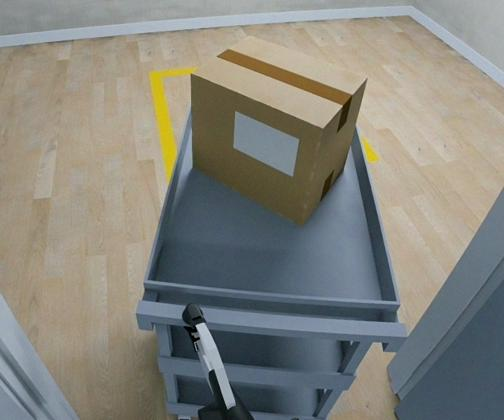

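Emit:
move(
  blocking=false,
  cameras=[],
  r2={"base": {"translate_m": 0.4}, "pace": "slow", "contact_limits": {"translate_m": 0.4}},
)

Emit:
wait(
  seconds=6,
  cameras=["r2_head_camera"],
)

Emit:
zoom_image(
  camera="r2_head_camera",
  region=[60, 200, 420, 500],
)

Scene clock: 2837.27 s.
move: r2 moving
r1.base_odometry: x=-1.877 y=+1.625 heading=+2.898
r1.turned_by_wheels: +0.000
r1.turned_by_imu: +0.000
r1.base_tilt: forward=-1.5 right=+1.3
r1.lidar_m: 4.60 2.73 2.02 1.91 1.68 0.25 0.36 0.81 0.84 2.81 2.92 3.94
r1.base_status: not commanded
r1.joint_positions: lift_m=+0.127 arm_m=+0.000 wrist_yaw_rad=+3.092 wrist_pitch_rad=+0.002 wrist_roll_rad=+0.000 gripper_m=+0.056
r1.joint_status: not commanded
r1.measured_speeds: translate_m=+0.000 strafe_m=+0.000 rotate_rad=+0.000 lift_m=+0.000 arm_m=+0.000 wrist_yaw_rad=+0.000 wrist_pitch_rad=+0.000 wrist_roll_rad=+0.000
r1.motor_effort: lift_m=+20(20) arm_m=+4(4) wheel_0=-5(6) wheel_1=+4(4) wheel_2=+3(3)
r1.servo_current: wrist_yaw_rad=46(65) wrist_pitch_rad=39(46) wrist_roll_rad=46(59) gripper_m=39(46)
r1.contact_limits: strafe_m 0.7
r1.hand_pose: x=-0.1128 y=+0.1017 z=+0.3046 quat_wxyz=(+0.025, -0.001, +0.000, +1.000) (m; r1's base frame)
r1.wrist_depth_mm: 136 138 - 294 - - - / 108 138 - 294 - - - / 112 138 236 296 - - - / 133 150 - 294 - - - / 917 1661 1921 296 - - - / 1008 1205 195 294 189 1160 1118 / 831 750 759 156 741 778 820
r2.base_odometry: x=-1.730 y=-3.638 heading=-2.269
r2.turned_by_wheels: +0.000
r2.turned_by_imu: +0.001
r2.base_tilt: forward=-0.7 right=+0.1
r2.lidar_m: 0.43 0.48 0.51 1.05 2.17 2.69 - 0.85 0.82 0.71 0.72 0.43
r2.base_status: translate_m moving
r2.joint_positions: lift_m=+0.680 arm_m=+0.000 wrist_yaw_rad=+0.302 wrist_pitch_rad=+0.003 wrist_roll_rad=+1.570 gripper_m=-0.028
r2.joint_status: not commanded
r2.measured_speeds: translate_m=+0.049 strafe_m=+0.000 rotate_rad=-0.004 lift_m=+0.000 arm_m=+0.000 wrist_yaw_rad=+0.000 wrist_pitch_rad=+0.000 wrist_roll_rad=+0.000
r2.motor_effort: lift_m=+21(21) arm_m=-5(5) wheel_0=+8(13) wheel_1=+8(9) wheel_2=-10(11)
r2.servo_current: wrist_yaw_rad=39(52) wrist_pitch_rad=39(46) wrist_roll_rad=59(59) gripper_m=117(124)
r2.contact_limits: translate_m 0.4
r2.hand_pose: x=+0.4723 y=+0.0023 z=+0.8571 quat_wxyz=(+0.700, +0.699, +0.107, +0.105) (m; r2's base frame)
r2.wrist_depth_mm: - 462 436 140 194 - - / - - 517 149 208 - - / - - 621 163 224 - - / - - - 180 242 1808 484 / - - - 193 265 1756 1205 / - - 182 204 180 301 304 / - - - - - 1661 1182
pictures: none
No camera images: "cameras" was empty.

Scene clock: 2842.03 s.
earlier move: r2 done
r1.base_odometry: x=-1.877 y=+1.625 heading=+2.898
r1.turned_by_wheels: +0.000
r1.turned_by_imu: +0.000
r1.base_tilt: forward=-1.6 right=+1.3
r1.lidar_m: 4.59 2.77 1.98 1.89 1.72 0.25 0.37 1.08 1.71 2.81 2.92 3.95
r1.base_status: not commanded
r1.joint_positions: lift_m=+0.127 arm_m=+0.000 wrist_yaw_rad=+3.092 wrist_pitch_rad=+0.002 wrist_roll_rad=+0.000 gripper_m=+0.056
r1.joint_status: not commanded
r1.measured_speeds: translate_m=+0.000 strafe_m=+0.000 rotate_rad=+0.000 lift_m=+0.000 arm_m=+0.000 wrist_yaw_rad=+0.000 wrist_pitch_rad=+0.000 wrist_roll_rad=+0.000
r1.motor_effort: lift_m=+20(20) arm_m=+4(4) wheel_0=-5(6) wheel_1=+4(4) wheel_2=+3(3)
r1.servo_current: wrist_yaw_rad=59(72) wrist_pitch_rad=33(46) wrist_roll_rad=39(65) gripper_m=39(52)
r1.contact_limits: strafe_m 0.7
r1.hand_pose: x=-0.1128 y=+0.1017 z=+0.3046 quat_wxyz=(+0.025, -0.001, +0.000, +1.000) (m; r1's base frame)
r1.wrist_depth_mm: 136 138 - 294 - - - / 108 138 1808 297 - - - / 112 138 236 294 - - - / 133 150 - 294 - - - / 1025 1255 1921 297 - - - / 1042 1160 195 294 189 1160 1118 / 854 750 750 156 732 778 820
r2.base_odometry: x=-1.979 y=-3.935 heading=-2.269
r2.turned_by_wheels: +0.000
r2.turned_by_imu: +0.002
r2.base_tilt: forward=-0.6 right=+0.1
r2.lidar_m: 0.42 3.01 0.35 0.31 2.21 2.76 - 1.11 0.73 0.63 0.42 0.38
r2.base_status: done
r2.joint_positions: lift_m=+0.680 arm_m=+0.000 wrist_yaw_rad=+0.302 wrist_pitch_rad=+0.003 wrist_roll_rad=+1.570 gripper_m=-0.028
r2.joint_status: not commanded
r2.measured_speeds: translate_m=+0.000 strafe_m=+0.000 rotate_rad=+0.000 lift_m=+0.000 arm_m=+0.000 wrist_yaw_rad=+0.000 wrist_pitch_rad=+0.000 wrist_roll_rad=+0.000
r2.motor_effort: lift_m=+21(21) arm_m=-4(5) wheel_0=+5(13) wheel_1=+5(9) wheel_2=-5(11)
r2.servo_current: wrist_yaw_rad=46(65) wrist_pitch_rad=46(52) wrist_roll_rad=52(65) gripper_m=124(130)
r2.contact_limits: translate_m 0.4
r2.hand_pose: x=+0.4723 y=+0.0023 z=+0.8571 quat_wxyz=(+0.700, +0.699, +0.107, +0.105) (m; r2's base frame)
r2.wrist_depth_mm: - - 488 - 155 - - / - - - 108 174 549 - / - - - 122 198 1576 466 / - - - 142 229 1756 1229 / - - - 176 285 312 315 / - - 182 199 179 1618 1182 / - - - - - 1661 1205
wait: 4.77 of 6 s (r2 has come to rest)
pictures: r2_head_camera
Images, in order (width x height): r2_head_camera 420x560.

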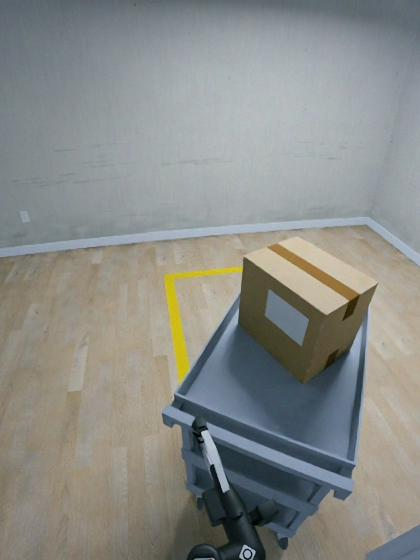

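Scaled by 1.400 from the camera's 420x560 image, which has a finer 1200x1600 frame.

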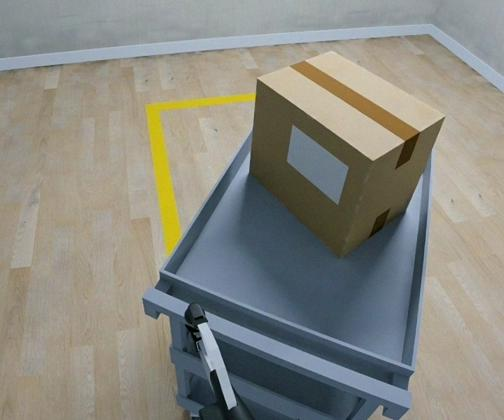

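Emit:
move(
  blocking=false,
  cameras=[],
  r2={"base": {"strafe_m": -0.16, "translate_m": -0.02}, "pace": "slow", "contact_limits": {"strafe_m": 0.4}},
)

Emit:
wait(
  seconds=4,
  cameras=["r2_head_camera"],
)

Emit:
zoom_image(
  camera="r2_head_camera",
  region=[60, 200, 420, 500],
)

Scene clock: 2900.53 s.
move: r2 moving
r1.base_odometry: x=-1.877 y=+1.625 heading=+2.898
r1.turned_by_wheels: +0.000
r1.turned_by_imu: +0.000
r1.base_tilt: forward=-1.6 right=+1.3
r1.lidar_m: 4.59 2.76 2.02 1.91 1.69 0.25 0.41 1.06 1.69 2.79 2.92 3.94
r1.base_status: not commanded
r1.joint_positions: lift_m=+0.127 arm_m=+0.000 wrist_yaw_rad=+3.092 wrist_pitch_rad=+0.002 wrist_roll_rad=+0.000 gripper_m=+0.056
r1.joint_status: not commanded
r1.measured_speeds: translate_m=+0.000 strafe_m=+0.000 rotate_rad=+0.000 lift_m=+0.000 arm_m=+0.000 wrist_yaw_rad=+0.000 wrist_pitch_rad=+0.000 wrist_roll_rad=+0.000
r1.motor_effort: lift_m=+20(20) arm_m=+4(4) wheel_0=-6(6) wheel_1=+4(4) wheel_2=+3(3)
r1.servo_current: wrist_yaw_rad=46(59) wrist_pitch_rad=39(46) wrist_roll_rad=46(52) gripper_m=39(52)
r1.contact_limits: strafe_m 0.7
r1.hand_pose: x=-0.1128 y=+0.1017 z=+0.3046 quat_wxyz=(+0.025, -0.001, +0.000, +1.000) (m; r1's base frame)
r1.wrist_depth_mm: 136 138 - 293 - - - / 108 138 1808 296 - - - / 112 139 237 296 - - - / 133 150 - 296 - - - / 1008 1255 1983 296 - - - / 1042 1160 195 294 189 1138 1118 / 854 759 759 155 741 778 809
r2.base_odometry: x=-1.988 y=-3.925 heading=-2.268
r2.turned_by_wheels: +0.001
r2.turned_by_imu: +0.002
r2.base_tilt: forward=-0.7 right=+0.0
r2.lidar_m: 0.43 3.00 0.37 0.30 2.23 2.81 - 1.10 0.72 0.62 0.39 0.37
r2.base_status: translate_m moving; strafe_m moving
r2.joint_positions: lift_m=+0.680 arm_m=+0.000 wrist_yaw_rad=+0.303 wrist_pitch_rad=+0.003 wrist_roll_rad=+1.570 gripper_m=-0.028
r2.joint_status: not commanded
r2.measured_speeds: translate_m=-0.008 strafe_m=-0.052 rotate_rad=+0.003 lift_m=+0.000 arm_m=+0.000 wrist_yaw_rad=+0.012 wrist_pitch_rad=+0.000 wrist_roll_rad=+0.000
r2.motor_effort: lift_m=+21(21) arm_m=-4(5) wheel_0=+10(12) wheel_1=-8(8) wheel_2=+8(8)
r2.servo_current: wrist_yaw_rad=59(59) wrist_pitch_rad=39(46) wrist_roll_rad=39(59) gripper_m=117(124)
r2.contact_limits: strafe_m 0.4
r2.hand_pose: x=+0.4723 y=+0.0027 z=+0.8571 quat_wxyz=(+0.700, +0.698, +0.108, +0.106) (m; r2's base frame)
r2.wrist_depth_mm: - - 488 - 152 - - / - - - 107 171 539 517 / - - - 116 195 1499 466 / - - - 139 228 1708 1205 / - - - 172 283 309 312 / - - 183 200 178 1618 1205 / - - - - - 1618 1229
pictures: none
No camera images: "cameras" was empty.

Scene clock: 2902.87 s.
earlier move: r2 done
r1.base_odometry: x=-1.877 y=+1.625 heading=+2.898
r1.turned_by_wheels: +0.000
r1.turned_by_imu: +0.000
r1.base_tilt: forward=-1.6 right=+1.3
r1.lidar_m: 4.60 2.77 2.03 1.91 1.72 0.25 0.37 0.99 1.66 2.82 2.91 3.93
r1.base_status: not commanded
r1.joint_positions: lift_m=+0.127 arm_m=+0.000 wrist_yaw_rad=+3.092 wrist_pitch_rad=+0.002 wrist_roll_rad=+0.000 gripper_m=+0.056
r1.joint_status: not commanded
r1.measured_speeds: translate_m=+0.000 strafe_m=+0.000 rotate_rad=+0.000 lift_m=+0.000 arm_m=+0.000 wrist_yaw_rad=+0.000 wrist_pitch_rad=+0.000 wrist_roll_rad=+0.000
r1.motor_effort: lift_m=+20(20) arm_m=+4(4) wheel_0=-5(6) wheel_1=+3(4) wheel_2=+3(3)
r1.servo_current: wrist_yaw_rad=39(72) wrist_pitch_rad=39(52) wrist_roll_rad=52(72) gripper_m=39(52)
r1.contact_limits: strafe_m 0.7
r1.hand_pose: x=-0.1128 y=+0.1017 z=+0.3046 quat_wxyz=(+0.025, -0.001, +0.000, +1.000) (m; r1's base frame)
r1.wrist_depth_mm: 136 138 - 291 - - - / 108 138 1576 296 - - - / 112 138 233 297 - - - / 133 150 1618 297 - - - / 1025 1078 1983 298 - - - / 1008 1042 194 294 189 1160 1098 / 842 759 759 155 741 778 809
r2.base_odometry: x=-2.088 y=-3.817 heading=-2.268
r2.turned_by_wheels: +0.000
r2.turned_by_imu: +0.000
r2.base_tilt: forward=-0.7 right=+0.1
r2.lidar_m: 0.42 3.03 2.55 0.46 2.38 2.97 - 0.94 0.60 0.48 0.51 0.42
r2.base_status: done
r2.joint_positions: lift_m=+0.680 arm_m=+0.000 wrist_yaw_rad=+0.305 wrist_pitch_rad=+0.003 wrist_roll_rad=+1.570 gripper_m=-0.028
r2.joint_status: not commanded
r2.measured_speeds: translate_m=+0.000 strafe_m=+0.000 rotate_rad=+0.000 lift_m=+0.000 arm_m=+0.000 wrist_yaw_rad=+0.000 wrist_pitch_rad=+0.000 wrist_roll_rad=+0.000
r2.motor_effort: lift_m=+21(21) arm_m=-4(5) wheel_0=+5(15) wheel_1=-4(8) wheel_2=+7(10)
r2.servo_current: wrist_yaw_rad=39(65) wrist_pitch_rad=39(46) wrist_roll_rad=46(59) gripper_m=124(130)
r2.contact_limits: strafe_m 0.4
r2.hand_pose: x=+0.4723 y=+0.0033 z=+0.8571 quat_wxyz=(+0.699, +0.698, +0.108, +0.107) (m; r2's base frame)
r2.wrist_depth_mm: - 477 442 128 180 - - / - - 535 135 196 - - / - - - 148 215 1708 - / - - - 164 237 1756 469 / - - - 191 265 1618 1205 / - - 183 202 181 303 1138 / - - - - - 1618 1182
wait: 2.33 of 4 s (r2 has come to rest)
pictures: r2_head_camera
Images, in order (width x height): r2_head_camera 420x560.

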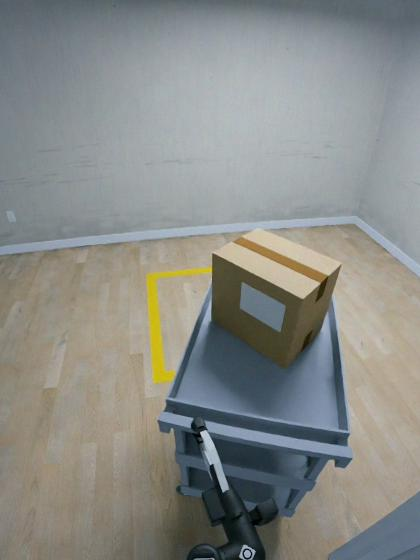

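Scaled by 1.400 from the camera's 420x560 image, which has a finer 1200x1600 frame.

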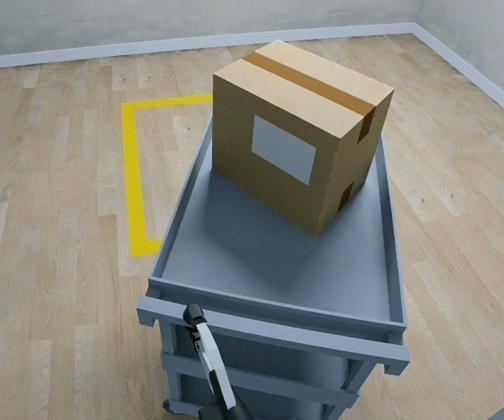

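Emit:
move(
  blocking=false,
  cameras=[],
  r2={"base": {"strafe_m": -0.08}, "joints": {"wrist_yaw_rad": 0.1}, "speeds": {"wrist_yaw_rad": 0.25}, "pace": "slow", "contact_limits": {"strafe_m": 0.4}},
)

Emit:
wait(
  seconds=4,
  cameras=["r2_head_camera"],
)

Emit:
zoom_image(
  camera="r2_head_camera",
  region=[60, 200, 420, 500],
)

Scene clock: 2935.47 s.
move: r2 moving
r1.base_odometry: x=-1.877 y=+1.625 heading=+2.898
r1.turned_by_wheels: +0.000
r1.turned_by_imu: +0.000
r1.base_tilt: forward=-1.6 right=+1.3
r1.lidar_m: 4.59 2.77 2.01 1.91 1.70 0.26 0.40 0.99 1.70 2.80 2.92 3.96
r1.base_status: not commanded
r1.joint_positions: lift_m=+0.127 arm_m=+0.000 wrist_yaw_rad=+3.092 wrist_pitch_rad=+0.002 wrist_roll_rad=+0.000 gripper_m=+0.056
r1.joint_status: not commanded
r1.measured_speeds: translate_m=+0.000 strafe_m=+0.000 rotate_rad=+0.000 lift_m=+0.000 arm_m=+0.000 wrist_yaw_rad=+0.000 wrist_pitch_rad=+0.000 wrist_roll_rad=+0.000
r1.motor_effort: lift_m=+20(20) arm_m=+4(4) wheel_0=-6(6) wheel_1=+4(4) wheel_2=+3(3)
r1.servo_current: wrist_yaw_rad=52(59) wrist_pitch_rad=39(46) wrist_roll_rad=59(65) gripper_m=39(46)
r1.contact_limits: strafe_m 0.7
r1.hand_pose: x=-0.1128 y=+0.1017 z=+0.3046 quat_wxyz=(+0.025, -0.001, +0.000, +1.000) (m; r1's base frame)
r1.wrist_depth_mm: 136 138 - 294 - - - / 108 138 1618 294 - - - / 112 138 236 296 - - - / 133 150 - 293 - - - / 991 1078 1708 297 - - - / 1025 1078 195 296 189 1160 1098 / 854 759 759 155 741 778 831
r2.base_odometry: x=-2.099 y=-3.808 heading=-2.268
r2.turned_by_wheels: +0.000
r2.turned_by_imu: +0.001
r2.base_tilt: forward=-0.6 right=+0.1
r2.lidar_m: 0.44 3.04 2.58 0.46 2.39 2.96 - 0.90 0.52 0.47 0.47 0.44
r2.base_status: strafe_m moving
r2.joint_positions: lift_m=+0.680 arm_m=+0.000 wrist_yaw_rad=+0.209 wrist_pitch_rad=+0.003 wrist_roll_rad=+1.570 gripper_m=-0.028
r2.joint_status: wrist_yaw_rad moving
r2.measured_speeds: translate_m=+0.000 strafe_m=-0.056 rotate_rad=-0.001 lift_m=+0.000 arm_m=+0.000 wrist_yaw_rad=-0.327 wrist_pitch_rad=+0.000 wrist_roll_rad=+0.000
r2.motor_effort: lift_m=+21(21) arm_m=-4(5) wheel_0=+10(15) wheel_1=-5(8) wheel_2=-1(7)
r2.servo_current: wrist_yaw_rad=189(189) wrist_pitch_rad=46(46) wrist_roll_rad=46(52) gripper_m=124(124)
r2.contact_limits: strafe_m 0.4
r2.hand_pose: x=+0.4712 y=-0.0257 z=+0.8571 quat_wxyz=(+0.704, +0.703, +0.075, +0.073) (m; r2's base frame)
r2.wrist_depth_mm: - 459 433 141 194 - - / - - 504 149 208 768 - / - - 609 160 222 - - / - - - 176 240 1921 488 / - - - 191 262 1756 1205 / - - 183 202 180 301 304 / - - - - - 1618 1182
pictures: none
No camera images: "cameras" was empty.

Scene clock: 2936.90 s.
earlier move: r2 done
r1.base_odometry: x=-1.877 y=+1.625 heading=+2.898
r1.turned_by_wheels: +0.000
r1.turned_by_imu: +0.000
r1.base_tilt: forward=-1.5 right=+1.3
r1.lidar_m: 4.60 2.76 2.00 1.92 1.73 0.25 0.38 0.94 1.69 2.80 2.93 3.91
r1.base_status: not commanded
r1.joint_positions: lift_m=+0.127 arm_m=+0.000 wrist_yaw_rad=+3.092 wrist_pitch_rad=+0.002 wrist_roll_rad=+0.000 gripper_m=+0.056
r1.joint_status: not commanded
r1.measured_speeds: translate_m=+0.000 strafe_m=+0.000 rotate_rad=+0.000 lift_m=+0.000 arm_m=+0.000 wrist_yaw_rad=+0.000 wrist_pitch_rad=+0.000 wrist_roll_rad=+0.000
r1.motor_effort: lift_m=+20(20) arm_m=+4(4) wheel_0=-5(6) wheel_1=+4(4) wheel_2=+3(3)
r1.servo_current: wrist_yaw_rad=26(65) wrist_pitch_rad=46(46) wrist_roll_rad=46(65) gripper_m=39(46)
r1.contact_limits: strafe_m 0.7
r1.hand_pose: x=-0.1128 y=+0.1017 z=+0.3046 quat_wxyz=(+0.025, -0.001, +0.000, +1.000) (m; r1's base frame)
r1.wrist_depth_mm: 136 138 - 294 - - - / 108 138 - 294 - - - / 112 138 236 296 - - - / 133 149 - 296 - - - / 1042 1060 1708 296 - - - / 1025 1008 195 296 189 1138 1098 / 842 750 750 156 750 768 820
r2.base_odometry: x=-2.149 y=-3.766 heading=-2.268
r2.turned_by_wheels: +0.000
r2.turned_by_imu: +0.000
r2.base_tilt: forward=-0.6 right=+0.1
r2.lidar_m: 0.42 3.05 2.66 0.54 2.43 3.02 - 0.83 0.50 0.41 0.40 0.45
r2.base_status: done
r2.joint_positions: lift_m=+0.680 arm_m=+0.000 wrist_yaw_rad=+0.104 wrist_pitch_rad=+0.003 wrist_roll_rad=+1.570 gripper_m=-0.028
r2.joint_status: all done
r2.measured_speeds: translate_m=+0.000 strafe_m=+0.000 rotate_rad=+0.000 lift_m=+0.000 arm_m=+0.000 wrist_yaw_rad=+0.000 wrist_pitch_rad=+0.000 wrist_roll_rad=+0.000
r2.motor_effort: lift_m=+21(21) arm_m=-4(5) wheel_0=+4(15) wheel_1=-4(8) wheel_2=+0(7)
r2.servo_current: wrist_yaw_rad=46(189) wrist_pitch_rad=33(46) wrist_roll_rad=46(59) gripper_m=124(130)
r2.contact_limits: strafe_m 0.4
r2.hand_pose: x=+0.4669 y=-0.0570 z=+0.8571 quat_wxyz=(+0.707, +0.706, +0.038, +0.036) (m; r2's base frame)
r2.wrist_depth_mm: - 459 449 173 226 788 - / - - 480 178 235 788 - / - - 539 186 244 842 - / - - 621 194 251 1921 - / - - - 201 260 1921 488 / - - 182 204 179 1499 296 / - - - - 286 1537 1078
wait: 1.43 of 4 s (r2 has come to rest)
pictures: r2_head_camera
Images, in order (width x height): r2_head_camera 420x560.

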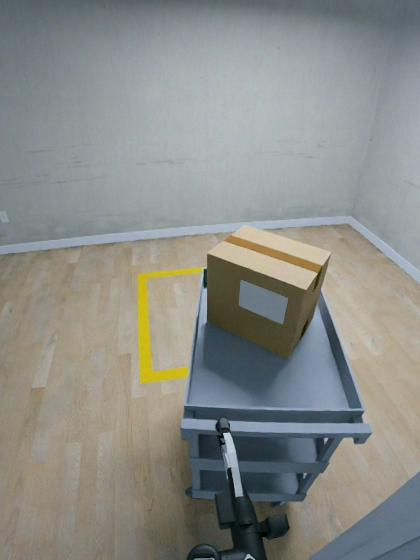

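Scaled by 1.400 from the camera's 420x560 image, which has a finer 1200x1600 frame.

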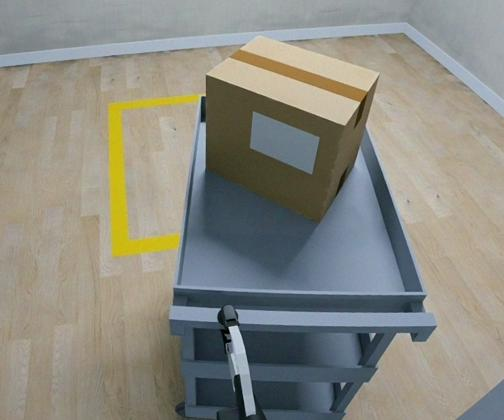

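Emit:
move(
  blocking=false,
  cameras=[],
  r2={"base": {"translate_m": 0.35, "strafe_m": 0.02}, "pace": "slow", "contact_limits": {"translate_m": 0.4}},
)

Emit:
wait(
  seconds=6,
  cameras=["r2_head_camera"],
)

Emit:
zoom_image(
  camera="r2_head_camera",
  region=[60, 200, 420, 500],
)

Scene clock: 2976.53 s.
move: r2 moving
r1.base_odometry: x=-1.877 y=+1.625 heading=+2.898
r1.turned_by_wheels: +0.000
r1.turned_by_imu: +0.000
r1.base_tilt: forward=-1.6 right=+1.3
r1.lidar_m: 4.61 2.75 2.01 1.92 1.69 0.25 0.38 0.96 1.69 2.83 2.91 3.95
r1.base_status: not commanded
r1.joint_positions: lift_m=+0.127 arm_m=+0.000 wrist_yaw_rad=+3.092 wrist_pitch_rad=+0.002 wrist_roll_rad=+0.000 gripper_m=+0.056
r1.joint_status: not commanded
r1.measured_speeds: translate_m=+0.000 strafe_m=+0.000 rotate_rad=+0.000 lift_m=+0.000 arm_m=+0.000 wrist_yaw_rad=+0.000 wrist_pitch_rad=+0.000 wrist_roll_rad=+0.000
r1.motor_effort: lift_m=+20(20) arm_m=+4(4) wheel_0=-5(6) wheel_1=+4(4) wheel_2=+3(3)
r1.servo_current: wrist_yaw_rad=46(65) wrist_pitch_rad=39(52) wrist_roll_rad=39(72) gripper_m=39(46)
r1.contact_limits: strafe_m 0.7
r1.hand_pose: x=-0.1128 y=+0.1017 z=+0.3046 quat_wxyz=(+0.025, -0.001, +0.000, +1.000) (m; r1's base frame)
r1.wrist_depth_mm: 136 138 - 294 - - - / 108 138 - 294 - - - / 112 138 236 296 - - - / 134 150 - 297 - - - / 1060 1042 1756 297 - - - / 1078 1025 194 294 189 1138 1118 / 866 750 759 155 750 768 809
r2.base_odometry: x=-2.157 y=-3.776 heading=-2.268
r2.turned_by_wheels: +0.000
r2.turned_by_imu: +0.001
r2.base_tilt: forward=-0.7 right=+0.1
r2.lidar_m: 0.42 3.03 2.65 0.55 2.45 3.07 - 0.82 0.48 0.40 0.41 0.44
r2.base_status: translate_m moving; strafe_m moving
r2.joint_positions: lift_m=+0.680 arm_m=+0.000 wrist_yaw_rad=+0.104 wrist_pitch_rad=+0.003 wrist_roll_rad=+1.570 gripper_m=-0.028
r2.joint_status: not commanded
r2.measured_speeds: translate_m=+0.049 strafe_m=+0.003 rotate_rad=-0.001 lift_m=+0.000 arm_m=+0.000 wrist_yaw_rad=+0.000 wrist_pitch_rad=+0.000 wrist_roll_rad=+0.000
r2.motor_effort: lift_m=+21(21) arm_m=-4(5) wheel_0=+8(9) wheel_1=+9(9) wheel_2=-11(11)
r2.servo_current: wrist_yaw_rad=52(59) wrist_pitch_rad=46(46) wrist_roll_rad=65(65) gripper_m=117(124)
r2.contact_limits: translate_m 0.4
r2.hand_pose: x=+0.4668 y=-0.0571 z=+0.8571 quat_wxyz=(+0.707, +0.706, +0.038, +0.036) (m; r2's base frame)
r2.wrist_depth_mm: - 449 439 171 225 778 - / - - 484 179 234 798 - / - - 549 185 242 842 - / - - 627 192 251 - - / - - - 200 258 1863 484 / - - 183 204 180 1537 294 / - - - - 285 1537 1098
pictures: none
No camera images: "cameras" was empty.

Scene clock: 2980.83 s.
earlier move: r2 done
r1.base_odometry: x=-1.877 y=+1.625 heading=+2.898
r1.turned_by_wheels: +0.000
r1.turned_by_imu: +0.000
r1.base_tilt: forward=-1.6 right=+1.2
r1.lidar_m: 4.58 2.73 1.98 1.91 1.69 0.25 0.37 1.27 1.71 2.82 2.91 3.97
r1.base_status: not commanded
r1.joint_positions: lift_m=+0.127 arm_m=+0.000 wrist_yaw_rad=+3.092 wrist_pitch_rad=+0.002 wrist_roll_rad=+0.000 gripper_m=+0.056
r1.joint_status: not commanded
r1.measured_speeds: translate_m=+0.000 strafe_m=+0.000 rotate_rad=+0.000 lift_m=+0.000 arm_m=+0.000 wrist_yaw_rad=+0.000 wrist_pitch_rad=+0.000 wrist_roll_rad=+0.000
r1.motor_effort: lift_m=+20(20) arm_m=+4(5) wheel_0=-5(6) wheel_1=+3(4) wheel_2=+3(3)
r1.servo_current: wrist_yaw_rad=59(72) wrist_pitch_rad=46(52) wrist_roll_rad=46(72) gripper_m=39(52)
r1.contact_limits: strafe_m 0.7
r1.hand_pose: x=-0.1128 y=+0.1017 z=+0.3046 quat_wxyz=(+0.025, -0.001, +0.000, +1.000) (m; r1's base frame)
r1.wrist_depth_mm: 136 138 - 294 - - - / 108 138 - 294 - - - / 112 139 236 294 - - - / 133 150 - 297 - - - / 1921 1366 1537 296 - - - / 1182 1205 195 296 190 1160 1118 / 854 750 750 155 732 768 820
r2.base_odometry: x=-2.359 y=-4.047 heading=-2.268
r2.turned_by_wheels: +0.000
r2.turned_by_imu: -0.001
r2.base_tilt: forward=-0.7 right=+0.1
r2.lidar_m: 0.49 2.68 2.69 1.25 0.60 3.06 1.48 0.68 0.46 0.45 0.43 0.41
r2.base_status: done
r2.joint_positions: lift_m=+0.680 arm_m=+0.000 wrist_yaw_rad=+0.098 wrist_pitch_rad=+0.003 wrist_roll_rad=+1.570 gripper_m=-0.028
r2.joint_status: not commanded
r2.measured_speeds: translate_m=+0.000 strafe_m=+0.000 rotate_rad=+0.000 lift_m=+0.000 arm_m=+0.000 wrist_yaw_rad=+0.000 wrist_pitch_rad=+0.000 wrist_roll_rad=+0.000
r2.motor_effort: lift_m=+21(21) arm_m=-4(5) wheel_0=+1(11) wheel_1=+5(9) wheel_2=-7(13)
r2.servo_current: wrist_yaw_rad=33(59) wrist_pitch_rad=46(46) wrist_roll_rad=39(65) gripper_m=124(130)
r2.contact_limits: translate_m 0.4
r2.hand_pose: x=+0.4665 y=-0.0588 z=+0.8571 quat_wxyz=(+0.707, +0.706, +0.036, +0.034) (m; r2's base frame)
r2.wrist_depth_mm: - 466 436 133 186 - - / - - 525 144 202 - - / - - - 154 218 1921 - / - - - 168 240 1661 492 / - - - 193 258 1618 1205 / - - 183 202 181 303 304 / - - - - - 1661 1205
wait: 4.30 of 6 s (r2 has come to rest)
pictures: r2_head_camera
Images, in order (width x height): r2_head_camera 420x560.

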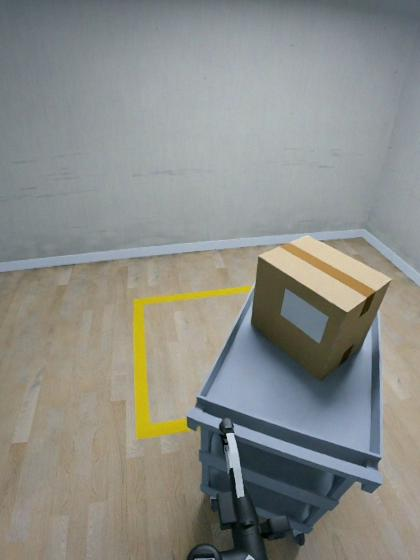

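Scaled by 1.400 from the camera's 420x560 image, which has a finer 1200x1600 frame.

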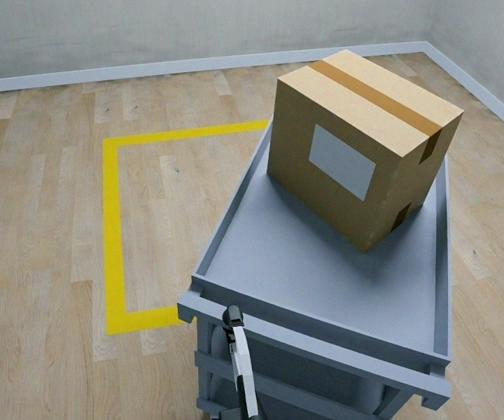

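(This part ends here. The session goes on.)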